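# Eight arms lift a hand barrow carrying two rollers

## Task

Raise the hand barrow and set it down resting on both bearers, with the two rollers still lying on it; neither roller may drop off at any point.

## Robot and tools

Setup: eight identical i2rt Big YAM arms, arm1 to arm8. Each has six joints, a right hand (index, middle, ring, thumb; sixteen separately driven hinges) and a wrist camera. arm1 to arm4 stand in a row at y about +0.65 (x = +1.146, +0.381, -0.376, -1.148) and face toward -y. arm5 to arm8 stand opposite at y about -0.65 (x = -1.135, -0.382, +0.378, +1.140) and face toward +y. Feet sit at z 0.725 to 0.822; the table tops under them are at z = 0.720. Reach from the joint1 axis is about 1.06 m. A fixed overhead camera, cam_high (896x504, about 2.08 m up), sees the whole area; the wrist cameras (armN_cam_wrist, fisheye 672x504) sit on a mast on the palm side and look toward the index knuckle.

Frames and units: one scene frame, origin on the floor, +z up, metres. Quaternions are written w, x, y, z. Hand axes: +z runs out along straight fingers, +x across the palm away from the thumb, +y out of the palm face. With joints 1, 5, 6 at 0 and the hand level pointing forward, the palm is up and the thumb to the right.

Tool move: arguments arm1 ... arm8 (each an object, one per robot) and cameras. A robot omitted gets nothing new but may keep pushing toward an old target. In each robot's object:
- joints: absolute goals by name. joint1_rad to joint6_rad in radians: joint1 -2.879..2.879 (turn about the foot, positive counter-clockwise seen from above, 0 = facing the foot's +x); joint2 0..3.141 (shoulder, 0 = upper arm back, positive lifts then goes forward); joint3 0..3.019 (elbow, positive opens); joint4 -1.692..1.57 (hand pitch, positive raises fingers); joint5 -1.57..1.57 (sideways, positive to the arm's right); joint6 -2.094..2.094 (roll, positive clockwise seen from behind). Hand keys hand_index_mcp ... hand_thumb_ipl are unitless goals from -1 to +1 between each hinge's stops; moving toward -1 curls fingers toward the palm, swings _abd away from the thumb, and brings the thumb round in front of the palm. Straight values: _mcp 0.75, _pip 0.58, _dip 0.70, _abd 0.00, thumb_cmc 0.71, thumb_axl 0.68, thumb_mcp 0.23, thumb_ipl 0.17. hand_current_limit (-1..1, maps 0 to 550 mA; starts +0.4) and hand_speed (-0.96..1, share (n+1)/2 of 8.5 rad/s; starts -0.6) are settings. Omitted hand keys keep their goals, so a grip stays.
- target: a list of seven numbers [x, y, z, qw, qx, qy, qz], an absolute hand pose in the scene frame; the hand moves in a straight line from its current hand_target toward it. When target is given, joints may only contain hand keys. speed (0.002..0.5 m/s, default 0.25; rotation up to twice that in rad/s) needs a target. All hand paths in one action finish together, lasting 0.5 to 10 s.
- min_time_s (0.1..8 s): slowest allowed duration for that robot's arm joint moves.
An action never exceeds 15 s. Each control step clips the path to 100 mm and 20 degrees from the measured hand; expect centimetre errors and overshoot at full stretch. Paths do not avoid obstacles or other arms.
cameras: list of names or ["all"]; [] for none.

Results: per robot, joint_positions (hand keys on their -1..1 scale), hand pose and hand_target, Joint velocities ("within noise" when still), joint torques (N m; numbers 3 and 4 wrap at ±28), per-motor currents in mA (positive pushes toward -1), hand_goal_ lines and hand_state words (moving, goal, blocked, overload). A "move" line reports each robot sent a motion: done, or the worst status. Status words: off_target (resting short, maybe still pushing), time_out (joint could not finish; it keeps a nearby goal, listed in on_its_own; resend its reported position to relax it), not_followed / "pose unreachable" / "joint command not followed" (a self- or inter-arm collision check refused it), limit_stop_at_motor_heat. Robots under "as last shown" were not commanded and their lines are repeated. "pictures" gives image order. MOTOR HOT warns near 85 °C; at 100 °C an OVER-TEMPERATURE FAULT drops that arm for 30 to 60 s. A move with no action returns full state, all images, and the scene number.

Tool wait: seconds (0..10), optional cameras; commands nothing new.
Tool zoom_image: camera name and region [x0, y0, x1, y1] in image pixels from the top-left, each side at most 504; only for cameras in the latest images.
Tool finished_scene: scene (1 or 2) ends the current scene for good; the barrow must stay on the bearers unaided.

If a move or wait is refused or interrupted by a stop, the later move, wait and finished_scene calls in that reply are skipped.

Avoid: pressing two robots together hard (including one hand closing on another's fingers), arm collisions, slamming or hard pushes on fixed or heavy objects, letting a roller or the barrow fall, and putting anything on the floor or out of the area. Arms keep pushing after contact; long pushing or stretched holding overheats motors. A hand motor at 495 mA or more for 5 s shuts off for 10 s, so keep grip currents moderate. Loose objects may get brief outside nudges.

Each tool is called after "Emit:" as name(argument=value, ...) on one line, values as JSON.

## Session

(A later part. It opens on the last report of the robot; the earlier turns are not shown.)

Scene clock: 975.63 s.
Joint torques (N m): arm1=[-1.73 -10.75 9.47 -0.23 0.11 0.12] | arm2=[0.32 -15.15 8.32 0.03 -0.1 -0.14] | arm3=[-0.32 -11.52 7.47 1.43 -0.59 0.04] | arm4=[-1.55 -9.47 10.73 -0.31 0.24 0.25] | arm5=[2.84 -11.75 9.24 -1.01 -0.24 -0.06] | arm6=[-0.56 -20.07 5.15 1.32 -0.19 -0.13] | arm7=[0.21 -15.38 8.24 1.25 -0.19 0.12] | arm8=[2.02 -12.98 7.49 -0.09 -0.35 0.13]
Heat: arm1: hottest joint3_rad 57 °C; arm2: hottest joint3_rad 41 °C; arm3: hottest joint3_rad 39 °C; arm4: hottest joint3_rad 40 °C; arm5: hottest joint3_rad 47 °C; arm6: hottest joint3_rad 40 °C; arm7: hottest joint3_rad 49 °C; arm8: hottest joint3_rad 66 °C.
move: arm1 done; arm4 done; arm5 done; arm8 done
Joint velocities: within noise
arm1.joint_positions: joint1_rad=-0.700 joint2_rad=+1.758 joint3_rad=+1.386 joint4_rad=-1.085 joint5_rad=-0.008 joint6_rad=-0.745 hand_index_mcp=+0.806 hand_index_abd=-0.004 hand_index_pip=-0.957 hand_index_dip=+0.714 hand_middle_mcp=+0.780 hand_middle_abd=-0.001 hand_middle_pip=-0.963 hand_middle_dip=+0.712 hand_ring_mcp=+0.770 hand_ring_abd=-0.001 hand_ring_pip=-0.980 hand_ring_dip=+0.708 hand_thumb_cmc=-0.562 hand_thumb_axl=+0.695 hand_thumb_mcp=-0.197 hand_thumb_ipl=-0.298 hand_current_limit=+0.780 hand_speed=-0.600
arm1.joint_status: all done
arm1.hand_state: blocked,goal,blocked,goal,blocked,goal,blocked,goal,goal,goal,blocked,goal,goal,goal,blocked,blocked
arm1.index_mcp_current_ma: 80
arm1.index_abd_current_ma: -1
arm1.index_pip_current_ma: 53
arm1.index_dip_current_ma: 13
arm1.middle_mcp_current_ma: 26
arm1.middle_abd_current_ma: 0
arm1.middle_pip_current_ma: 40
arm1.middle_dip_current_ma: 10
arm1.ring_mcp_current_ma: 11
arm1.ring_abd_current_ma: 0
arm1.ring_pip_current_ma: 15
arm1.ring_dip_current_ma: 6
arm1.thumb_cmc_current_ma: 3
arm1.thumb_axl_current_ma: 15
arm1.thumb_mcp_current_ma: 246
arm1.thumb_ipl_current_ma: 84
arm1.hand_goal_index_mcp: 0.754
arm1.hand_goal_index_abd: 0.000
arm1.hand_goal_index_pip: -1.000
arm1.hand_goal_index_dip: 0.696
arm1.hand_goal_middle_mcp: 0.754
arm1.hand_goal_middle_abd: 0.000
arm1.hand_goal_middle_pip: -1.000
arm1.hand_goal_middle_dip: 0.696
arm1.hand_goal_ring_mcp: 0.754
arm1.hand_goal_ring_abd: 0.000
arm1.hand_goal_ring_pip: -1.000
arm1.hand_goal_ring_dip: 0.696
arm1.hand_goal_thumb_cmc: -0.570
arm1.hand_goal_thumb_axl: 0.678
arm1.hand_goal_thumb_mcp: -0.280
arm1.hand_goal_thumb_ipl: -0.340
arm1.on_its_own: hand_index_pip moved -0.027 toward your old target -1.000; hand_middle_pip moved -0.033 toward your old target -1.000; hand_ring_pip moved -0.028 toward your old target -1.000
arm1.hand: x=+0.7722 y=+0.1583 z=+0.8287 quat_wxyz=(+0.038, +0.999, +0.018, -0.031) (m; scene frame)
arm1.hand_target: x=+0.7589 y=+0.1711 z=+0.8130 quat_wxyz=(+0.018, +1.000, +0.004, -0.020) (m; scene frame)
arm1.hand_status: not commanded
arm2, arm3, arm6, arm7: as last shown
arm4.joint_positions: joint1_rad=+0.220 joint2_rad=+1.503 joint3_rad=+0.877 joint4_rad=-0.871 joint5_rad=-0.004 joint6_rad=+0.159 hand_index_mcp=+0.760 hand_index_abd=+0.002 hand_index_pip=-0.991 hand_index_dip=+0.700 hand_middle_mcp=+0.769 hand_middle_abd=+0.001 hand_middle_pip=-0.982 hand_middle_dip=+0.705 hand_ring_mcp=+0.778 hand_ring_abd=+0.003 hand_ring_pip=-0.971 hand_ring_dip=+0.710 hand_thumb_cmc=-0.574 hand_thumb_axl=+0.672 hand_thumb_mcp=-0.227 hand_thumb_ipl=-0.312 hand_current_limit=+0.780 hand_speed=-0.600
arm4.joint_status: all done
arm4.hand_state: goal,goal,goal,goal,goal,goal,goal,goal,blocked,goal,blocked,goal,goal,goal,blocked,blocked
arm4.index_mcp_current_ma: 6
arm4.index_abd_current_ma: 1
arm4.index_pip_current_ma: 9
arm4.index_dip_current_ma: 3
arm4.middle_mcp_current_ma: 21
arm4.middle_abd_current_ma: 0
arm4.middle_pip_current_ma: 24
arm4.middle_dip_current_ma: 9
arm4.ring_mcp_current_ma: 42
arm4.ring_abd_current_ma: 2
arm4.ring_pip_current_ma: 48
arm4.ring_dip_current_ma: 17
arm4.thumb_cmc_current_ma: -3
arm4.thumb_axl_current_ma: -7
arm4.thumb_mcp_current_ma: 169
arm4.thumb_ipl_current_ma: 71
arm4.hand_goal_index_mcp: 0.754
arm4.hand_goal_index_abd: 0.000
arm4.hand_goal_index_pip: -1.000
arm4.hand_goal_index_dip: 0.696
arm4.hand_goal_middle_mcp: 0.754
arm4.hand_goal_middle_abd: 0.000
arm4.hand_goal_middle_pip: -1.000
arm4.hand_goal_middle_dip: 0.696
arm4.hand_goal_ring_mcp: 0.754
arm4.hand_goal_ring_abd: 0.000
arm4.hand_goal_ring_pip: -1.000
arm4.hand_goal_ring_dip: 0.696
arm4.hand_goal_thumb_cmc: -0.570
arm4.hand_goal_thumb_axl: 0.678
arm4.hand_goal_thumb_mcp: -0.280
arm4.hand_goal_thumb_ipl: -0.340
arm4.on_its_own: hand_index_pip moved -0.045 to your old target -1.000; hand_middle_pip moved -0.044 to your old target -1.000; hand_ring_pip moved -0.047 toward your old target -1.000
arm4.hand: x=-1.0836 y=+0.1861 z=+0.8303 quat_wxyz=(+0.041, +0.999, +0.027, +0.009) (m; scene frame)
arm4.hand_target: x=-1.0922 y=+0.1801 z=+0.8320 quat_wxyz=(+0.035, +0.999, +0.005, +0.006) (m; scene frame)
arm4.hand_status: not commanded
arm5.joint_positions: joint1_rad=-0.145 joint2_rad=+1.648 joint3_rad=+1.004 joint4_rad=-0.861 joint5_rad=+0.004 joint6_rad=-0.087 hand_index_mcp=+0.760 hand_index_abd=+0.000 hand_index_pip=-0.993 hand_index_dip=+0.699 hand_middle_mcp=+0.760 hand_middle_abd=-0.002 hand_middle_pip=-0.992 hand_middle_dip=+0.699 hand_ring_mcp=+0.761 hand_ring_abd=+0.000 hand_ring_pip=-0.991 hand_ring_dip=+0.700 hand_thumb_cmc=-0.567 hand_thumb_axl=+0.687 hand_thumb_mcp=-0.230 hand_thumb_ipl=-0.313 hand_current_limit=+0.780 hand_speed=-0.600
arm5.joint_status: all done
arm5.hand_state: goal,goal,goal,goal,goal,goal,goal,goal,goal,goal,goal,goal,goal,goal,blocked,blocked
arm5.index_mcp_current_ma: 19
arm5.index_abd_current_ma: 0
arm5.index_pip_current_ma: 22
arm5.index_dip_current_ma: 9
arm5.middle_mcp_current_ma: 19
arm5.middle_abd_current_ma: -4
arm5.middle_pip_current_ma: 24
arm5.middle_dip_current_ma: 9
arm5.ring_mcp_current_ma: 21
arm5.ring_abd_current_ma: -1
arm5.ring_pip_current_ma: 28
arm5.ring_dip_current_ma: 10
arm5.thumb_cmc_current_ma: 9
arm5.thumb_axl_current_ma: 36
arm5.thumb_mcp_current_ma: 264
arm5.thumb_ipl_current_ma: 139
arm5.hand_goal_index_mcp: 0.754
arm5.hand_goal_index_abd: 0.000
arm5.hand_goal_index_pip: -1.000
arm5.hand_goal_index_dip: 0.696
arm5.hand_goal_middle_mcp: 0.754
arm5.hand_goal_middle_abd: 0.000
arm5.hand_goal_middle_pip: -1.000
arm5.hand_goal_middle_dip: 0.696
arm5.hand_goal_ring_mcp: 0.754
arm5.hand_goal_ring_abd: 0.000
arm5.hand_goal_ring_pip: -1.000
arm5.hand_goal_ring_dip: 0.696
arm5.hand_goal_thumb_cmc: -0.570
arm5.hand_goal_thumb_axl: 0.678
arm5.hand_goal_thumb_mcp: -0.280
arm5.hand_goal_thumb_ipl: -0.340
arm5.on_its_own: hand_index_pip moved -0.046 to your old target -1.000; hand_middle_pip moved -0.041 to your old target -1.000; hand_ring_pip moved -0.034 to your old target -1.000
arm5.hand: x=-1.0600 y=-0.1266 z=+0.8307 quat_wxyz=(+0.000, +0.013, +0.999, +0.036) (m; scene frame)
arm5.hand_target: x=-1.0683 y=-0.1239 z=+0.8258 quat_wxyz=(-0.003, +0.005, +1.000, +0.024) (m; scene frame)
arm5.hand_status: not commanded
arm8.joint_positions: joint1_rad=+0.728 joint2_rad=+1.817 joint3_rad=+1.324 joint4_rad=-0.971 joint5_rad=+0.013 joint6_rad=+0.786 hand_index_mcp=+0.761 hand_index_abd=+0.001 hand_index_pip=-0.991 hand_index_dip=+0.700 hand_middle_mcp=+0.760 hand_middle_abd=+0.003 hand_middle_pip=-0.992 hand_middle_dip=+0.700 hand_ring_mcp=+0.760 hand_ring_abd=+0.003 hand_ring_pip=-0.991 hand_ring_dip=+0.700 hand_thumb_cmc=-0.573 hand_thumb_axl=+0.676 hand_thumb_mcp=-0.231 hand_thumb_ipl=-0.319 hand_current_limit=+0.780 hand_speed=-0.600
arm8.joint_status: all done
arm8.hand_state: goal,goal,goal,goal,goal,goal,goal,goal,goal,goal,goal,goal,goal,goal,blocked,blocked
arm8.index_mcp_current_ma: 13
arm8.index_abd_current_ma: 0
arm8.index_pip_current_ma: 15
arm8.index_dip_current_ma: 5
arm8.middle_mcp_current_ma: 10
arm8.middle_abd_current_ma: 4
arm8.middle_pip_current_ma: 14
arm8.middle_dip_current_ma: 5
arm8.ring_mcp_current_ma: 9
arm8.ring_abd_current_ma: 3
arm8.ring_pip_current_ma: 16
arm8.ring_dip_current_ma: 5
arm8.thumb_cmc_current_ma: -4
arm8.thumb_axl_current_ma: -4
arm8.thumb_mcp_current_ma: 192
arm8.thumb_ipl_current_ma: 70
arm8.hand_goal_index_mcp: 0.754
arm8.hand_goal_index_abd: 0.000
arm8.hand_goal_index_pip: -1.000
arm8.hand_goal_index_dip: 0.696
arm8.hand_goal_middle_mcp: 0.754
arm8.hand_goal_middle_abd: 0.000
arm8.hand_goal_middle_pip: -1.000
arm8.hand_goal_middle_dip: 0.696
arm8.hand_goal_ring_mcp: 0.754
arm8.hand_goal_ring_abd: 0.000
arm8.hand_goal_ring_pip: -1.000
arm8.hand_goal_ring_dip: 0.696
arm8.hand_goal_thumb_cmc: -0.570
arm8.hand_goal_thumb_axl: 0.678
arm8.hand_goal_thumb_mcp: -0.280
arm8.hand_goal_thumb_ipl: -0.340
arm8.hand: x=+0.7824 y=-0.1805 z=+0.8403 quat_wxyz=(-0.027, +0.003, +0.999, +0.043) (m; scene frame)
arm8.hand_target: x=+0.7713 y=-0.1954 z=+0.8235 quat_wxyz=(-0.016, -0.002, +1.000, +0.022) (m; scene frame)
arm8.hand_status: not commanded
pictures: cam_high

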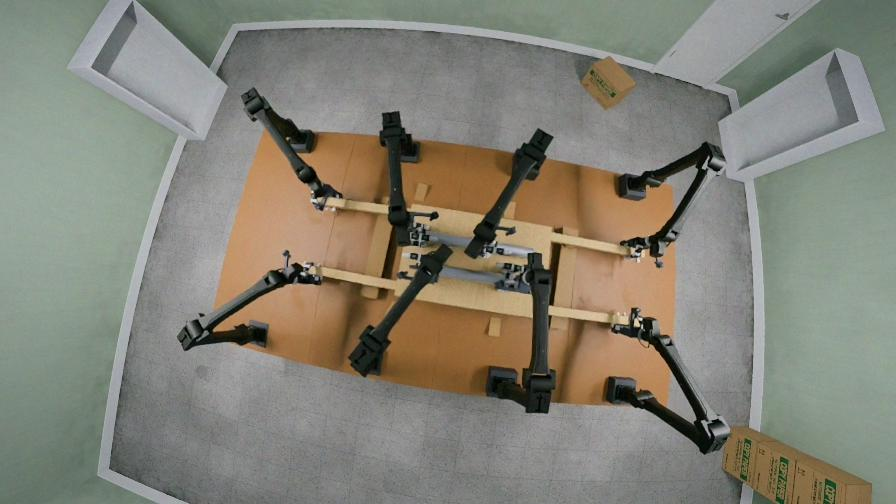

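Emit:
move(arm1={"joints": {"joint2_rad": 1.81, "hand_thumb_mcp": 0.226, "hand_thumb_ipl": 0.168}, "min_time_s": 3}, arm8={"joints": {"joint2_rad": 1.87, "hand_thumb_mcp": 0.226, "hand_thumb_ipl": 0.168}, "min_time_s": 3}, arm4={"joints": {"joint2_rad": 1.54, "hand_thumb_mcp": 0.226, "hand_thumb_ipl": 0.168}, "min_time_s": 3}, arm5={"joints": {"joint2_rad": 1.69, "hand_thumb_mcp": 0.226, "hand_thumb_ipl": 0.168}, "min_time_s": 3}, cameras=[])

Emit:
move(arm1={"joints": {"hand_thumb_cmc": 0.714, "hand_index_pip": -0.75, "hand_middle_pip": -0.75, "hand_ring_pip": -0.75}}, arm8={"joints": {"hand_thumb_cmc": 0.714, "hand_index_pip": -0.75, "hand_middle_pip": -0.75, "hand_ring_pip": -0.75}}, arm4={"joints": {"hand_thumb_cmc": 0.714, "hand_index_pip": -0.75, "hand_middle_pip": -0.75, "hand_ring_pip": -0.75}}, arm5={"joints": {"hand_thumb_cmc": 0.714, "hand_index_pip": -0.75, "hand_middle_pip": -0.75, "hand_ring_pip": -0.75}}, cameras=["cam_high"])

Emit:
zoom_image(camera="cam_high", region=[370, 180, 560, 330])

Scene clock: 1035.83 s.
Joint torques (N m): arm1=[0.5 -11.87 9.16 0.59 -0.06 0.11] | arm2=[1.61 -15.79 8.21 -0.03 -0.19 -0.13] | arm3=[-0.21 -11.63 7.49 1.4 -0.6 0.04] | arm4=[-0.97 -9.76 10.5 0.25 0.16 0.07] | arm5=[2.67 -12.75 8.99 -0.31 -0.23 -0.05] | arm6=[-0.62 -19.96 5.15 1.29 -0.19 -0.12] | arm7=[0.03 -15.27 8.2 1.24 -0.19 0.11] | arm8=[-0.56 -14.39 7.23 0.34 0.07 0]
Heat: arm1: hottest joint3_rad 53 °C; arm2: hottest joint3_rad 40 °C; arm3: hottest joint3_rad 38 °C; arm4: hottest joint3_rad 39 °C; arm5: hottest joint3_rad 48 °C; arm6: hottest joint3_rad 38 °C; arm7: hottest joint3_rad 47 °C; arm8: hottest joint3_rad 55 °C.
move: arm1 done; arm4 done; arm5 done; arm8 done
Joint velocities: within noise
arm1.joint_positions: joint1_rad=-0.726 joint2_rad=+1.793 joint3_rad=+1.386 joint4_rad=-1.104 joint5_rad=-0.002 joint6_rad=-0.745 hand_index_mcp=+0.760 hand_index_abd=-0.003 hand_index_pip=-0.992 hand_index_dip=+0.699 hand_middle_mcp=+0.759 hand_middle_abd=-0.001 hand_middle_pip=-0.991 hand_middle_dip=+0.700 hand_ring_mcp=+0.760 hand_ring_abd=-0.001 hand_ring_pip=-0.993 hand_ring_dip=+0.700 hand_thumb_cmc=-0.568 hand_thumb_axl=+0.681 hand_thumb_mcp=+0.216 hand_thumb_ipl=+0.163 hand_current_limit=+0.780 hand_speed=-0.600
arm1.joint_status: all done
arm1.hand_state: goal,goal,goal,goal,goal,goal,goal,goal,goal,goal,goal,goal,goal,goal,goal,goal
arm1.index_mcp_current_ma: 2
arm1.index_abd_current_ma: 0
arm1.index_pip_current_ma: 3
arm1.index_dip_current_ma: 1
arm1.middle_mcp_current_ma: 2
arm1.middle_abd_current_ma: 0
arm1.middle_pip_current_ma: 4
arm1.middle_dip_current_ma: 1
arm1.ring_mcp_current_ma: 2
arm1.ring_abd_current_ma: 0
arm1.ring_pip_current_ma: 3
arm1.ring_dip_current_ma: 1
arm1.thumb_cmc_current_ma: 0
arm1.thumb_axl_current_ma: 1
arm1.thumb_mcp_current_ma: -8
arm1.thumb_ipl_current_ma: -2
arm1.hand_goal_index_mcp: 0.754
arm1.hand_goal_index_abd: 0.000
arm1.hand_goal_index_pip: -1.000
arm1.hand_goal_index_dip: 0.696
arm1.hand_goal_middle_mcp: 0.754
arm1.hand_goal_middle_abd: 0.000
arm1.hand_goal_middle_pip: -1.000
arm1.hand_goal_middle_dip: 0.696
arm1.hand_goal_ring_mcp: 0.754
arm1.hand_goal_ring_abd: 0.000
arm1.hand_goal_ring_pip: -1.000
arm1.hand_goal_ring_dip: 0.696
arm1.hand_goal_thumb_cmc: -0.570
arm1.hand_goal_thumb_axl: 0.678
arm1.hand_goal_thumb_mcp: 0.226
arm1.hand_goal_thumb_ipl: 0.168
arm1.on_its_own: hand_index_pip moved -0.035 to your old target -1.000; hand_middle_pip moved -0.027 to your old target -1.000
arm1.hand: x=+0.7626 y=+0.1734 z=+0.8054 quat_wxyz=(+0.015, +1.000, +0.004, -0.015) (m; scene frame)
arm1.hand_target: x=+0.7596 y=+0.1719 z=+0.8008 quat_wxyz=(+0.011, +1.000, +0.004, -0.013) (m; scene frame)
arm1.hand_status: not commanded
arm2, arm3, arm6, arm7: as last shown
arm4.joint_positions: joint1_rad=+0.213 joint2_rad=+1.524 joint3_rad=+0.877 joint4_rad=-0.885 joint5_rad=-0.002 joint6_rad=+0.178 hand_index_mcp=+0.759 hand_index_abd=+0.002 hand_index_pip=-0.991 hand_index_dip=+0.700 hand_middle_mcp=+0.761 hand_middle_abd=+0.001 hand_middle_pip=-0.991 hand_middle_dip=+0.700 hand_ring_mcp=+0.760 hand_ring_abd=+0.003 hand_ring_pip=-0.991 hand_ring_dip=+0.700 hand_thumb_cmc=-0.572 hand_thumb_axl=+0.676 hand_thumb_mcp=+0.214 hand_thumb_ipl=+0.163 hand_current_limit=+0.780 hand_speed=-0.600
arm4.joint_status: all done
arm4.hand_state: goal,goal,goal,goal,goal,goal,goal,goal,goal,goal,goal,goal,goal,goal,goal,goal
arm4.index_mcp_current_ma: 4
arm4.index_abd_current_ma: 1
arm4.index_pip_current_ma: 9
arm4.index_dip_current_ma: 3
arm4.middle_mcp_current_ma: 7
arm4.middle_abd_current_ma: 0
arm4.middle_pip_current_ma: 9
arm4.middle_dip_current_ma: 3
arm4.ring_mcp_current_ma: 6
arm4.ring_abd_current_ma: 2
arm4.ring_pip_current_ma: 9
arm4.ring_dip_current_ma: 3
arm4.thumb_cmc_current_ma: -1
arm4.thumb_axl_current_ma: -2
arm4.thumb_mcp_current_ma: -19
arm4.thumb_ipl_current_ma: -5
arm4.hand_goal_index_mcp: 0.754
arm4.hand_goal_index_abd: 0.000
arm4.hand_goal_index_pip: -1.000
arm4.hand_goal_index_dip: 0.696
arm4.hand_goal_middle_mcp: 0.754
arm4.hand_goal_middle_abd: 0.000
arm4.hand_goal_middle_pip: -1.000
arm4.hand_goal_middle_dip: 0.696
arm4.hand_goal_ring_mcp: 0.754
arm4.hand_goal_ring_abd: 0.000
arm4.hand_goal_ring_pip: -1.000
arm4.hand_goal_ring_dip: 0.696
arm4.hand_goal_thumb_cmc: -0.570
arm4.hand_goal_thumb_axl: 0.678
arm4.hand_goal_thumb_mcp: 0.226
arm4.hand_goal_thumb_ipl: 0.168
arm4.on_its_own: hand_ring_pip moved -0.020 to your old target -1.000
arm4.hand: x=-1.0899 y=+0.1909 z=+0.8198 quat_wxyz=(+0.024, +1.000, +0.014, +0.005) (m; scene frame)
arm4.hand_target: x=-1.0925 y=+0.1816 z=+0.8228 quat_wxyz=(+0.025, +1.000, +0.005, +0.004) (m; scene frame)
arm4.hand_status: not commanded
arm5.joint_positions: joint1_rad=-0.145 joint2_rad=+1.676 joint3_rad=+1.004 joint4_rad=-0.879 joint5_rad=+0.004 joint6_rad=-0.087 hand_index_mcp=+0.758 hand_index_abd=+0.000 hand_index_pip=-0.993 hand_index_dip=+0.699 hand_middle_mcp=+0.758 hand_middle_abd=-0.002 hand_middle_pip=-0.992 hand_middle_dip=+0.699 hand_ring_mcp=+0.758 hand_ring_abd=+0.000 hand_ring_pip=-0.991 hand_ring_dip=+0.700 hand_thumb_cmc=-0.567 hand_thumb_axl=+0.680 hand_thumb_mcp=+0.216 hand_thumb_ipl=+0.163 hand_current_limit=+0.780 hand_speed=-0.600
arm5.joint_status: all done
arm5.hand_state: goal,goal,goal,goal,goal,goal,goal,goal,goal,goal,goal,goal,goal,goal,goal,goal
arm5.index_mcp_current_ma: 12
arm5.index_abd_current_ma: 0
arm5.index_pip_current_ma: 21
arm5.index_dip_current_ma: 9
arm5.middle_mcp_current_ma: 12
arm5.middle_abd_current_ma: -4
arm5.middle_pip_current_ma: 24
arm5.middle_dip_current_ma: 9
arm5.ring_mcp_current_ma: 13
arm5.ring_abd_current_ma: -1
arm5.ring_pip_current_ma: 27
arm5.ring_dip_current_ma: 10
arm5.thumb_cmc_current_ma: 8
arm5.thumb_axl_current_ma: 8
arm5.thumb_mcp_current_ma: -44
arm5.thumb_ipl_current_ma: -18
arm5.hand_goal_index_mcp: 0.754
arm5.hand_goal_index_abd: 0.000
arm5.hand_goal_index_pip: -1.000
arm5.hand_goal_index_dip: 0.696
arm5.hand_goal_middle_mcp: 0.754
arm5.hand_goal_middle_abd: 0.000
arm5.hand_goal_middle_pip: -1.000
arm5.hand_goal_middle_dip: 0.696
arm5.hand_goal_ring_mcp: 0.754
arm5.hand_goal_ring_abd: 0.000
arm5.hand_goal_ring_pip: -1.000
arm5.hand_goal_ring_dip: 0.696
arm5.hand_goal_thumb_cmc: -0.570
arm5.hand_goal_thumb_axl: 0.678
arm5.hand_goal_thumb_mcp: 0.226
arm5.hand_goal_thumb_ipl: 0.168
arm5.hand: x=-1.0611 y=-0.1337 z=+0.8149 quat_wxyz=(-0.003, +0.013, +1.000, +0.014) (m; scene frame)
arm5.hand_target: x=-1.0686 y=-0.1260 z=+0.8155 quat_wxyz=(-0.004, +0.005, +1.000, +0.014) (m; scene frame)
arm5.hand_status: not commanded
arm8.joint_positions: joint1_rad=+0.756 joint2_rad=+1.851 joint3_rad=+1.324 joint4_rad=-0.984 joint5_rad=+0.001 joint6_rad=+0.798 hand_index_mcp=+0.759 hand_index_abd=+0.001 hand_index_pip=-0.992 hand_index_dip=+0.699 hand_middle_mcp=+0.758 hand_middle_abd=+0.003 hand_middle_pip=-0.992 hand_middle_dip=+0.700 hand_ring_mcp=+0.758 hand_ring_abd=+0.003 hand_ring_pip=-0.991 hand_ring_dip=+0.700 hand_thumb_cmc=-0.572 hand_thumb_axl=+0.676 hand_thumb_mcp=+0.215 hand_thumb_ipl=+0.164 hand_current_limit=+0.780 hand_speed=-0.600
arm8.joint_status: all done
arm8.hand_state: goal,goal,goal,goal,goal,goal,goal,goal,goal,goal,goal,goal,goal,goal,goal,goal
arm8.index_mcp_current_ma: 8
arm8.index_abd_current_ma: 0
arm8.index_pip_current_ma: 14
arm8.index_dip_current_ma: 5
arm8.middle_mcp_current_ma: 6
arm8.middle_abd_current_ma: 3
arm8.middle_pip_current_ma: 13
arm8.middle_dip_current_ma: 5
arm8.ring_mcp_current_ma: 5
arm8.ring_abd_current_ma: 3
arm8.ring_pip_current_ma: 15
arm8.ring_dip_current_ma: 5
arm8.thumb_cmc_current_ma: -2
arm8.thumb_axl_current_ma: -3
arm8.thumb_mcp_current_ma: -28
arm8.thumb_ipl_current_ma: -8
arm8.hand_goal_index_mcp: 0.754
arm8.hand_goal_index_abd: 0.000
arm8.hand_goal_index_pip: -1.000
arm8.hand_goal_index_dip: 0.696
arm8.hand_goal_middle_mcp: 0.754
arm8.hand_goal_middle_abd: 0.000
arm8.hand_goal_middle_pip: -1.000
arm8.hand_goal_middle_dip: 0.696
arm8.hand_goal_ring_mcp: 0.754
arm8.hand_goal_ring_abd: 0.000
arm8.hand_goal_ring_pip: -1.000
arm8.hand_goal_ring_dip: 0.696
arm8.hand_goal_thumb_cmc: -0.570
arm8.hand_goal_thumb_axl: 0.678
arm8.hand_goal_thumb_mcp: 0.226
arm8.hand_goal_thumb_ipl: 0.168
arm8.hand: x=+0.7737 y=-0.1962 z=+0.8191 quat_wxyz=(-0.015, -0.005, +1.000, +0.022) (m; scene frame)
arm8.hand_target: x=+0.7728 y=-0.1966 z=+0.8124 quat_wxyz=(-0.009, -0.002, +1.000, +0.016) (m; scene frame)
arm8.hand_status: not commanded
pictures: none
No camera images: "cameras" was empty.

Scene clock: 1037.20 s.
Joint torques (N m): arm1=[0.5 -11.99 9.24 0.47 0.04 0.11] | arm2=[1.2 -16.15 8.29 0.23 -0.17 -0.16] | arm3=[-0.26 -11.63 7.49 1.44 -0.59 0.04] | arm4=[-0.97 -9.7 10.48 0.2 0.22 0.05] | arm5=[2.67 -12.57 8.95 -0.38 -0.13 -0.06] | arm6=[-0.62 -20.01 5.12 1.32 -0.19 -0.12] | arm7=[0.21 -15.27 8.23 1.26 -0.19 0.12] | arm8=[-0.56 -14.33 7.13 0.28 0.07 -0.01]
Heat: arm1: hottest joint3_rad 53 °C; arm2: hottest joint3_rad 40 °C; arm3: hottest joint3_rad 38 °C; arm4: hottest joint3_rad 39 °C; arm5: hottest joint3_rad 48 °C; arm6: hottest joint3_rad 38 °C; arm7: hottest joint3_rad 47 °C; arm8: hottest joint3_rad 54 °C.
move: arm1 done; arm4 done; arm5 done; arm8 done
Joint velocities: within noise
arm1.joint_positions: joint1_rad=-0.726 joint2_rad=+1.793 joint3_rad=+1.386 joint4_rad=-1.104 joint5_rad=-0.002 joint6_rad=-0.745 hand_index_mcp=+0.760 hand_index_abd=-0.003 hand_index_pip=-0.750 hand_index_dip=+0.699 hand_middle_mcp=+0.759 hand_middle_abd=-0.001 hand_middle_pip=-0.750 hand_middle_dip=+0.700 hand_ring_mcp=+0.759 hand_ring_abd=-0.001 hand_ring_pip=-0.750 hand_ring_dip=+0.700 hand_thumb_cmc=+0.712 hand_thumb_axl=+0.681 hand_thumb_mcp=+0.216 hand_thumb_ipl=+0.163 hand_current_limit=+0.780 hand_speed=-0.600
arm1.joint_status: all done
arm1.hand_state: goal,goal,goal,goal,goal,goal,goal,goal,goal,goal,goal,goal,goal,goal,goal,goal
arm1.index_mcp_current_ma: 2
arm1.index_abd_current_ma: 0
arm1.index_pip_current_ma: 0
arm1.index_dip_current_ma: 1
arm1.middle_mcp_current_ma: 2
arm1.middle_abd_current_ma: 0
arm1.middle_pip_current_ma: 0
arm1.middle_dip_current_ma: 1
arm1.ring_mcp_current_ma: 2
arm1.ring_abd_current_ma: 0
arm1.ring_pip_current_ma: 0
arm1.ring_dip_current_ma: 1
arm1.thumb_cmc_current_ma: 0
arm1.thumb_axl_current_ma: 1
arm1.thumb_mcp_current_ma: -8
arm1.thumb_ipl_current_ma: -2
arm1.hand_goal_index_mcp: 0.754
arm1.hand_goal_index_abd: 0.000
arm1.hand_goal_index_pip: -0.750
arm1.hand_goal_index_dip: 0.696
arm1.hand_goal_middle_mcp: 0.754
arm1.hand_goal_middle_abd: 0.000
arm1.hand_goal_middle_pip: -0.750
arm1.hand_goal_middle_dip: 0.696
arm1.hand_goal_ring_mcp: 0.754
arm1.hand_goal_ring_abd: 0.000
arm1.hand_goal_ring_pip: -0.750
arm1.hand_goal_ring_dip: 0.696
arm1.hand_goal_thumb_cmc: 0.714
arm1.hand_goal_thumb_axl: 0.678
arm1.hand_goal_thumb_mcp: 0.226
arm1.hand_goal_thumb_ipl: 0.168
arm1.hand: x=+0.7626 y=+0.1734 z=+0.8054 quat_wxyz=(+0.015, +1.000, +0.004, -0.015) (m; scene frame)
arm1.hand_target: x=+0.7596 y=+0.1719 z=+0.8009 quat_wxyz=(+0.011, +1.000, +0.004, -0.013) (m; scene frame)
arm1.hand_status: not commanded
arm2, arm3, arm6, arm7: as last shown
arm4.joint_positions: joint1_rad=+0.213 joint2_rad=+1.524 joint3_rad=+0.877 joint4_rad=-0.885 joint5_rad=-0.002 joint6_rad=+0.178 hand_index_mcp=+0.759 hand_index_abd=+0.002 hand_index_pip=-0.750 hand_index_dip=+0.700 hand_middle_mcp=+0.761 hand_middle_abd=+0.001 hand_middle_pip=-0.750 hand_middle_dip=+0.700 hand_ring_mcp=+0.760 hand_ring_abd=+0.003 hand_ring_pip=-0.750 hand_ring_dip=+0.700 hand_thumb_cmc=+0.712 hand_thumb_axl=+0.676 hand_thumb_mcp=+0.214 hand_thumb_ipl=+0.163 hand_current_limit=+0.780 hand_speed=-0.600
arm4.joint_status: all done
arm4.hand_state: goal,goal,goal,goal,goal,goal,goal,goal,goal,goal,goal,goal,goal,goal,goal,goal
arm4.index_mcp_current_ma: 4
arm4.index_abd_current_ma: 1
arm4.index_pip_current_ma: 0
arm4.index_dip_current_ma: 3
arm4.middle_mcp_current_ma: 6
arm4.middle_abd_current_ma: 0
arm4.middle_pip_current_ma: 0
arm4.middle_dip_current_ma: 3
arm4.ring_mcp_current_ma: 5
arm4.ring_abd_current_ma: 2
arm4.ring_pip_current_ma: 0
arm4.ring_dip_current_ma: 3
arm4.thumb_cmc_current_ma: -1
arm4.thumb_axl_current_ma: -2
arm4.thumb_mcp_current_ma: -19
arm4.thumb_ipl_current_ma: -5
arm4.hand_goal_index_mcp: 0.754
arm4.hand_goal_index_abd: 0.000
arm4.hand_goal_index_pip: -0.750
arm4.hand_goal_index_dip: 0.696
arm4.hand_goal_middle_mcp: 0.754
arm4.hand_goal_middle_abd: 0.000
arm4.hand_goal_middle_pip: -0.750
arm4.hand_goal_middle_dip: 0.696
arm4.hand_goal_ring_mcp: 0.754
arm4.hand_goal_ring_abd: 0.000
arm4.hand_goal_ring_pip: -0.750
arm4.hand_goal_ring_dip: 0.696
arm4.hand_goal_thumb_cmc: 0.714
arm4.hand_goal_thumb_axl: 0.678
arm4.hand_goal_thumb_mcp: 0.226
arm4.hand_goal_thumb_ipl: 0.168
arm4.hand: x=-1.0899 y=+0.1910 z=+0.8196 quat_wxyz=(+0.024, +1.000, +0.014, +0.005) (m; scene frame)
arm4.hand_target: x=-1.0925 y=+0.1817 z=+0.8227 quat_wxyz=(+0.025, +1.000, +0.005, +0.004) (m; scene frame)
arm4.hand_status: not commanded
arm5.joint_positions: joint1_rad=-0.145 joint2_rad=+1.677 joint3_rad=+1.004 joint4_rad=-0.879 joint5_rad=+0.003 joint6_rad=-0.087 hand_index_mcp=+0.758 hand_index_abd=+0.000 hand_index_pip=-0.750 hand_index_dip=+0.699 hand_middle_mcp=+0.758 hand_middle_abd=-0.002 hand_middle_pip=-0.750 hand_middle_dip=+0.699 hand_ring_mcp=+0.758 hand_ring_abd=+0.000 hand_ring_pip=-0.750 hand_ring_dip=+0.699 hand_thumb_cmc=+0.712 hand_thumb_axl=+0.680 hand_thumb_mcp=+0.216 hand_thumb_ipl=+0.163 hand_current_limit=+0.780 hand_speed=-0.600
arm5.joint_status: all done
arm5.hand_state: goal,goal,goal,goal,goal,goal,goal,goal,goal,goal,goal,goal,goal,goal,goal,goal
arm5.index_mcp_current_ma: 12
arm5.index_abd_current_ma: 0
arm5.index_pip_current_ma: 0
arm5.index_dip_current_ma: 9
arm5.middle_mcp_current_ma: 12
arm5.middle_abd_current_ma: -4
arm5.middle_pip_current_ma: 0
arm5.middle_dip_current_ma: 9
arm5.ring_mcp_current_ma: 13
arm5.ring_abd_current_ma: -1
arm5.ring_pip_current_ma: 0
arm5.ring_dip_current_ma: 10
arm5.thumb_cmc_current_ma: -6
arm5.thumb_axl_current_ma: 8
arm5.thumb_mcp_current_ma: -44
arm5.thumb_ipl_current_ma: -18
arm5.hand_goal_index_mcp: 0.754
arm5.hand_goal_index_abd: 0.000
arm5.hand_goal_index_pip: -0.750
arm5.hand_goal_index_dip: 0.696
arm5.hand_goal_middle_mcp: 0.754
arm5.hand_goal_middle_abd: 0.000
arm5.hand_goal_middle_pip: -0.750
arm5.hand_goal_middle_dip: 0.696
arm5.hand_goal_ring_mcp: 0.754
arm5.hand_goal_ring_abd: 0.000
arm5.hand_goal_ring_pip: -0.750
arm5.hand_goal_ring_dip: 0.696
arm5.hand_goal_thumb_cmc: 0.714
arm5.hand_goal_thumb_axl: 0.678
arm5.hand_goal_thumb_mcp: 0.226
arm5.hand_goal_thumb_ipl: 0.168
arm5.hand: x=-1.0612 y=-0.1337 z=+0.8147 quat_wxyz=(-0.003, +0.013, +1.000, +0.014) (m; scene frame)
arm5.hand_target: x=-1.0686 y=-0.1260 z=+0.8154 quat_wxyz=(-0.004, +0.005, +1.000, +0.014) (m; scene frame)
arm5.hand_status: not commanded
arm8.joint_positions: joint1_rad=+0.756 joint2_rad=+1.851 joint3_rad=+1.324 joint4_rad=-0.984 joint5_rad=+0.001 joint6_rad=+0.799 hand_index_mcp=+0.759 hand_index_abd=+0.001 hand_index_pip=-0.750 hand_index_dip=+0.699 hand_middle_mcp=+0.758 hand_middle_abd=+0.003 hand_middle_pip=-0.750 hand_middle_dip=+0.700 hand_ring_mcp=+0.758 hand_ring_abd=+0.003 hand_ring_pip=-0.750 hand_ring_dip=+0.699 hand_thumb_cmc=+0.712 hand_thumb_axl=+0.676 hand_thumb_mcp=+0.215 hand_thumb_ipl=+0.164 hand_current_limit=+0.780 hand_speed=-0.600
arm8.joint_status: all done
arm8.hand_state: goal,goal,goal,goal,goal,goal,goal,goal,goal,goal,goal,goal,goal,goal,goal,goal
arm8.index_mcp_current_ma: 8
arm8.index_abd_current_ma: 0
arm8.index_pip_current_ma: 0
arm8.index_dip_current_ma: 5
arm8.middle_mcp_current_ma: 6
arm8.middle_abd_current_ma: 3
arm8.middle_pip_current_ma: 0
arm8.middle_dip_current_ma: 5
arm8.ring_mcp_current_ma: 5
arm8.ring_abd_current_ma: 3
arm8.ring_pip_current_ma: 0
arm8.ring_dip_current_ma: 5
arm8.thumb_cmc_current_ma: -3
arm8.thumb_axl_current_ma: -3
arm8.thumb_mcp_current_ma: -28
arm8.thumb_ipl_current_ma: -8
arm8.hand_goal_index_mcp: 0.754
arm8.hand_goal_index_abd: 0.000
arm8.hand_goal_index_pip: -0.750
arm8.hand_goal_index_dip: 0.696
arm8.hand_goal_middle_mcp: 0.754
arm8.hand_goal_middle_abd: 0.000
arm8.hand_goal_middle_pip: -0.750
arm8.hand_goal_middle_dip: 0.696
arm8.hand_goal_ring_mcp: 0.754
arm8.hand_goal_ring_abd: 0.000
arm8.hand_goal_ring_pip: -0.750
arm8.hand_goal_ring_dip: 0.696
arm8.hand_goal_thumb_cmc: 0.714
arm8.hand_goal_thumb_axl: 0.678
arm8.hand_goal_thumb_mcp: 0.226
arm8.hand_goal_thumb_ipl: 0.168
arm8.hand: x=+0.7737 y=-0.1962 z=+0.8191 quat_wxyz=(-0.015, -0.004, +1.000, +0.022) (m; scene frame)
arm8.hand_target: x=+0.7728 y=-0.1966 z=+0.8125 quat_wxyz=(-0.009, -0.002, +1.000, +0.016) (m; scene frame)
arm8.hand_status: not commanded
pictures: cam_high

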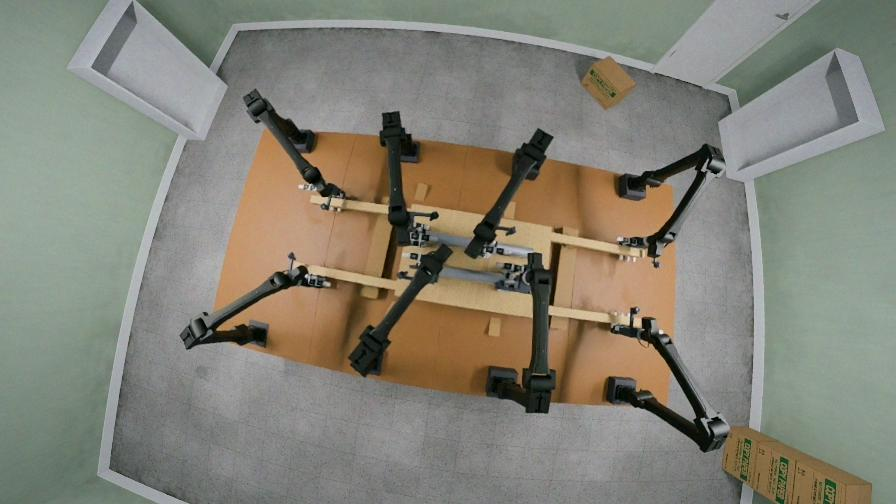

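Scaled by 2.653 from the camera's 896x504 image, which has a finer 1280x720 frame.

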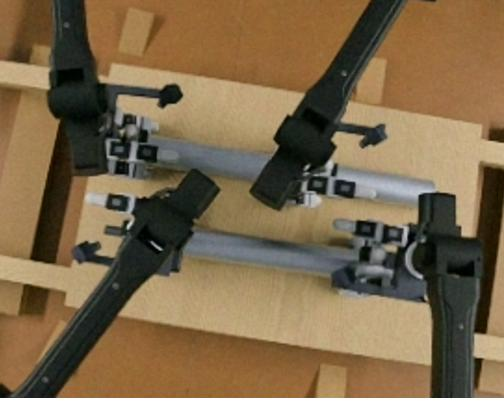

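Emit:
move(arm1={"target": [0.76, 0.32, 0.792, 0, 1, 0, 0], "speed": 0.08}, arm8={"target": [0.773, -0.34, 0.797, 0, 0, 1, 0], "speed": 0.08}, arm4={"target": [-1.092, 0.33, 0.80, 0, 1, 0, 0], "speed": 0.08}, arm5={"target": [-1.066, -0.275, 0.795, 0, 0, 1, 0], "speed": 0.08}, cameras=["cam_high"])

Emit:
zoom_image(camera="cam_high", region=[370, 180, 560, 330])

Scene clock: 1065.67 s.
Joint torques (N m): arm1=[0.32 -11.81 6.86 1.24 -0.18 0.03] | arm2=[0.15 -15.79 8.18 0.03 -0.11 -0.11] | arm3=[-0.32 -11.52 7.51 1.42 -0.6 0.04] | arm4=[0.21 -7.12 7.45 0.24 0.12 0.07] | arm5=[0.67 -9.93 6.63 0.21 0.09 -0.15] | arm6=[-0.56 -19.9 5.15 1.32 -0.19 -0.12] | arm7=[0.21 -15.27 8.18 1.25 -0.18 0.12] | arm8=[0.03 -14.45 5.48 0.76 0.02 0.02]
Heat: arm1: hottest joint3_rad 51 °C; arm2: hottest joint3_rad 40 °C; arm3: hottest joint3_rad 38 °C; arm4: hottest joint3_rad 38 °C; arm5: hottest joint3_rad 47 °C; arm6: hottest joint3_rad 38 °C; arm7: hottest joint3_rad 46 °C; arm8: hottest joint3_rad 51 °C.
move: arm1 done; arm4 done; arm5 off_target; arm8 done
Joint velocities: within noise
arm1.joint_positions: joint1_rad=-0.952 joint2_rad=+1.629 joint3_rad=+1.108 joint4_rad=-1.060 joint5_rad=-0.005 joint6_rad=-0.959 hand_index_mcp=+0.759 hand_index_abd=-0.003 hand_index_pip=-0.750 hand_index_dip=+0.699 hand_middle_mcp=+0.758 hand_middle_abd=-0.001 hand_middle_pip=-0.750 hand_middle_dip=+0.700 hand_ring_mcp=+0.758 hand_ring_abd=-0.001 hand_ring_pip=-0.750 hand_ring_dip=+0.700 hand_thumb_cmc=+0.712 hand_thumb_axl=+0.681 hand_thumb_mcp=+0.216 hand_thumb_ipl=+0.164 hand_current_limit=+0.780 hand_speed=-0.600
arm1.joint_status: not commanded
arm1.hand_state: goal,goal,goal,goal,goal,goal,goal,goal,goal,goal,goal,goal,goal,goal,goal,goal
arm1.index_mcp_current_ma: 2
arm1.index_abd_current_ma: 0
arm1.index_pip_current_ma: 0
arm1.index_dip_current_ma: 1
arm1.middle_mcp_current_ma: 1
arm1.middle_abd_current_ma: 0
arm1.middle_pip_current_ma: 0
arm1.middle_dip_current_ma: 1
arm1.ring_mcp_current_ma: 1
arm1.ring_abd_current_ma: 0
arm1.ring_pip_current_ma: 0
arm1.ring_dip_current_ma: 1
arm1.thumb_cmc_current_ma: 0
arm1.thumb_axl_current_ma: 1
arm1.thumb_mcp_current_ma: -7
arm1.thumb_ipl_current_ma: -2
arm1.hand_goal_index_mcp: 0.754
arm1.hand_goal_index_abd: 0.000
arm1.hand_goal_index_pip: -0.750
arm1.hand_goal_index_dip: 0.696
arm1.hand_goal_middle_mcp: 0.754
arm1.hand_goal_middle_abd: 0.000
arm1.hand_goal_middle_pip: -0.750
arm1.hand_goal_middle_dip: 0.696
arm1.hand_goal_ring_mcp: 0.754
arm1.hand_goal_ring_abd: 0.000
arm1.hand_goal_ring_pip: -0.750
arm1.hand_goal_ring_dip: 0.696
arm1.hand_goal_thumb_cmc: 0.714
arm1.hand_goal_thumb_axl: 0.678
arm1.hand_goal_thumb_mcp: 0.226
arm1.hand_goal_thumb_ipl: 0.168
arm1.hand: x=+0.7615 y=+0.3193 z=+0.7832 quat_wxyz=(-0.008, +1.000, -0.002, +0.009) (m; scene frame)
arm1.hand_target: x=+0.7601 y=+0.3200 z=+0.7919 quat_wxyz=(+0.000, +1.000, +0.000, +0.000) (m; scene frame)
arm1.hand_status: done (0.009 m and 1.4 deg from the pose sent, 0.147 m and 2.5 deg at the start)
arm2, arm3, arm6, arm7: as last shown
arm4.joint_positions: joint1_rad=+0.319 joint2_rad=+1.243 joint3_rad=+0.546 joint4_rad=-0.885 joint5_rad=-0.002 joint6_rad=+0.308 hand_index_mcp=+0.759 hand_index_abd=+0.002 hand_index_pip=-0.750 hand_index_dip=+0.700 hand_middle_mcp=+0.760 hand_middle_abd=+0.001 hand_middle_pip=-0.750 hand_middle_dip=+0.700 hand_ring_mcp=+0.759 hand_ring_abd=+0.003 hand_ring_pip=-0.750 hand_ring_dip=+0.700 hand_thumb_cmc=+0.712 hand_thumb_axl=+0.676 hand_thumb_mcp=+0.214 hand_thumb_ipl=+0.163 hand_current_limit=+0.780 hand_speed=-0.600
arm4.joint_status: not commanded
arm4.hand_state: goal,goal,goal,goal,goal,goal,goal,goal,goal,goal,goal,goal,goal,goal,goal,goal
arm4.index_mcp_current_ma: 4
arm4.index_abd_current_ma: 1
arm4.index_pip_current_ma: 0
arm4.index_dip_current_ma: 3
arm4.middle_mcp_current_ma: 5
arm4.middle_abd_current_ma: 0
arm4.middle_pip_current_ma: 0
arm4.middle_dip_current_ma: 3
arm4.ring_mcp_current_ma: 4
arm4.ring_abd_current_ma: 2
arm4.ring_pip_current_ma: 0
arm4.ring_dip_current_ma: 3
arm4.thumb_cmc_current_ma: -1
arm4.thumb_axl_current_ma: -2
arm4.thumb_mcp_current_ma: -19
arm4.thumb_ipl_current_ma: -5
arm4.hand_goal_index_mcp: 0.754
arm4.hand_goal_index_abd: 0.000
arm4.hand_goal_index_pip: -0.750
arm4.hand_goal_index_dip: 0.696
arm4.hand_goal_middle_mcp: 0.754
arm4.hand_goal_middle_abd: 0.000
arm4.hand_goal_middle_pip: -0.750
arm4.hand_goal_middle_dip: 0.696
arm4.hand_goal_ring_mcp: 0.754
arm4.hand_goal_ring_abd: 0.000
arm4.hand_goal_ring_pip: -0.750
arm4.hand_goal_ring_dip: 0.696
arm4.hand_goal_thumb_cmc: 0.714
arm4.hand_goal_thumb_axl: 0.678
arm4.hand_goal_thumb_mcp: 0.226
arm4.hand_goal_thumb_ipl: 0.168
arm4.hand: x=-1.0931 y=+0.3274 z=+0.7983 quat_wxyz=(-0.001, +1.000, +0.002, +0.000) (m; scene frame)
arm4.hand_target: x=-1.0920 y=+0.3299 z=+0.7999 quat_wxyz=(+0.000, +1.000, +0.000, +0.000) (m; scene frame)
arm4.hand_status: done (0.003 m and 0.2 deg from the pose sent, 0.140 m and 3.2 deg at the start)
arm5.joint_positions: joint1_rad=-0.169 joint2_rad=+1.417 joint3_rad=+0.609 joint4_rad=-0.804 joint5_rad=+0.009 joint6_rad=-0.140 hand_index_mcp=+0.758 hand_index_abd=+0.000 hand_index_pip=-0.750 hand_index_dip=+0.699 hand_middle_mcp=+0.758 hand_middle_abd=-0.002 hand_middle_pip=-0.750 hand_middle_dip=+0.699 hand_ring_mcp=+0.758 hand_ring_abd=+0.000 hand_ring_pip=-0.750 hand_ring_dip=+0.699 hand_thumb_cmc=+0.712 hand_thumb_axl=+0.680 hand_thumb_mcp=+0.216 hand_thumb_ipl=+0.164 hand_current_limit=+0.780 hand_speed=-0.600
arm5.joint_status: not commanded
arm5.hand_state: goal,goal,goal,goal,goal,goal,goal,goal,goal,goal,goal,goal,goal,goal,goal,goal
arm5.index_mcp_current_ma: 12
arm5.index_abd_current_ma: 0
arm5.index_pip_current_ma: 0
arm5.index_dip_current_ma: 9
arm5.middle_mcp_current_ma: 11
arm5.middle_abd_current_ma: -4
arm5.middle_pip_current_ma: 0
arm5.middle_dip_current_ma: 9
arm5.ring_mcp_current_ma: 13
arm5.ring_abd_current_ma: -1
arm5.ring_pip_current_ma: 0
arm5.ring_dip_current_ma: 10
arm5.thumb_cmc_current_ma: -6
arm5.thumb_axl_current_ma: 8
arm5.thumb_mcp_current_ma: -44
arm5.thumb_ipl_current_ma: -18
arm5.hand_goal_index_mcp: 0.754
arm5.hand_goal_index_abd: 0.000
arm5.hand_goal_index_pip: -0.750
arm5.hand_goal_index_dip: 0.696
arm5.hand_goal_middle_mcp: 0.754
arm5.hand_goal_middle_abd: 0.000
arm5.hand_goal_middle_pip: -0.750
arm5.hand_goal_middle_dip: 0.696
arm5.hand_goal_ring_mcp: 0.754
arm5.hand_goal_ring_abd: 0.000
arm5.hand_goal_ring_pip: -0.750
arm5.hand_goal_ring_dip: 0.696
arm5.hand_goal_thumb_cmc: 0.714
arm5.hand_goal_thumb_axl: 0.678
arm5.hand_goal_thumb_mcp: 0.226
arm5.hand_goal_thumb_ipl: 0.168
arm5.hand: x=-1.0724 y=-0.2813 z=+0.7857 quat_wxyz=(-0.004, -0.002, +1.000, -0.017) (m; scene frame)
arm5.hand_target: x=-1.0660 y=-0.2751 z=+0.7950 quat_wxyz=(+0.000, +0.000, +1.000, +0.000) (m; scene frame)
arm5.hand_status: off_target (0.013 m and 2.0 deg from the pose sent, 0.143 m and 2.2 deg at the start)
arm8.joint_positions: joint1_rad=+0.979 joint2_rad=+1.734 joint3_rad=+1.072 joint4_rad=-0.922 joint5_rad=-0.006 joint6_rad=+1.030 hand_index_mcp=+0.759 hand_index_abd=+0.001 hand_index_pip=-0.750 hand_index_dip=+0.699 hand_middle_mcp=+0.758 hand_middle_abd=+0.003 hand_middle_pip=-0.750 hand_middle_dip=+0.700 hand_ring_mcp=+0.747 hand_ring_abd=-0.001 hand_ring_pip=-0.755 hand_ring_dip=+0.699 hand_thumb_cmc=+0.712 hand_thumb_axl=+0.676 hand_thumb_mcp=+0.215 hand_thumb_ipl=+0.164 hand_current_limit=+0.780 hand_speed=-0.600
arm8.joint_status: not commanded
arm8.hand_state: goal,goal,goal,goal,goal,goal,goal,goal,goal,goal,goal,goal,goal,goal,goal,goal
arm8.index_mcp_current_ma: 7
arm8.index_abd_current_ma: 0
arm8.index_pip_current_ma: 0
arm8.index_dip_current_ma: 5
arm8.middle_mcp_current_ma: 6
arm8.middle_abd_current_ma: 3
arm8.middle_pip_current_ma: 0
arm8.middle_dip_current_ma: 5
arm8.ring_mcp_current_ma: -11
arm8.ring_abd_current_ma: -1
arm8.ring_pip_current_ma: -7
arm8.ring_dip_current_ma: 5
arm8.thumb_cmc_current_ma: -2
arm8.thumb_axl_current_ma: -3
arm8.thumb_mcp_current_ma: -28
arm8.thumb_ipl_current_ma: -8
arm8.hand_goal_index_mcp: 0.754
arm8.hand_goal_index_abd: 0.000
arm8.hand_goal_index_pip: -0.750
arm8.hand_goal_index_dip: 0.696
arm8.hand_goal_middle_mcp: 0.754
arm8.hand_goal_middle_abd: 0.000
arm8.hand_goal_middle_pip: -0.750
arm8.hand_goal_middle_dip: 0.696
arm8.hand_goal_ring_mcp: 0.754
arm8.hand_goal_ring_abd: 0.000
arm8.hand_goal_ring_pip: -0.750
arm8.hand_goal_ring_dip: 0.696
arm8.hand_goal_thumb_cmc: 0.714
arm8.hand_goal_thumb_axl: 0.678
arm8.hand_goal_thumb_mcp: 0.226
arm8.hand_goal_thumb_ipl: 0.168
arm8.hand: x=+0.7773 y=-0.3378 z=+0.7902 quat_wxyz=(+0.010, +0.000, +1.000, -0.005) (m; scene frame)
arm8.hand_target: x=+0.7731 y=-0.3400 z=+0.7969 quat_wxyz=(+0.000, +0.000, +1.000, +0.000) (m; scene frame)
arm8.hand_status: done (0.008 m and 1.3 deg from the pose sent, 0.145 m and 3.0 deg at the start)
pictures: cam_high

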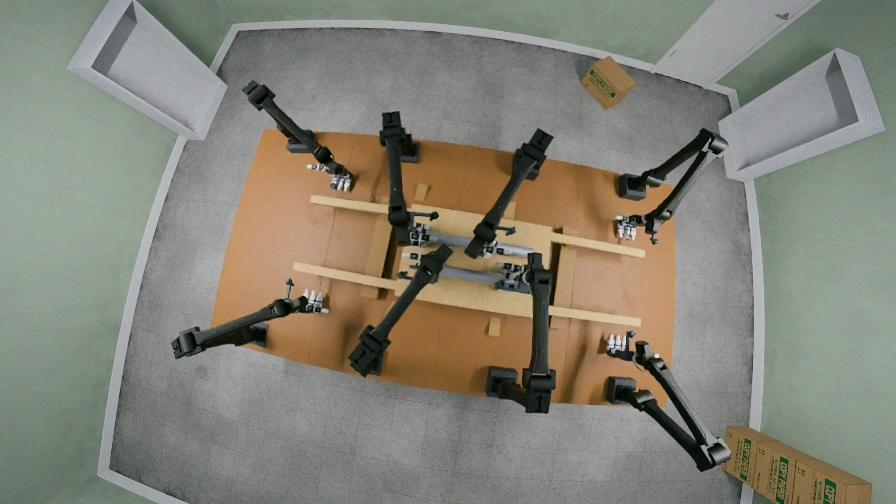

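Scaled by 2.653 from the camera's 896x504 image, which has a finer 1280x720 frame.

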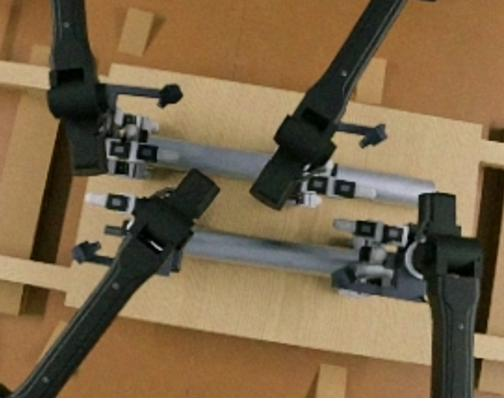

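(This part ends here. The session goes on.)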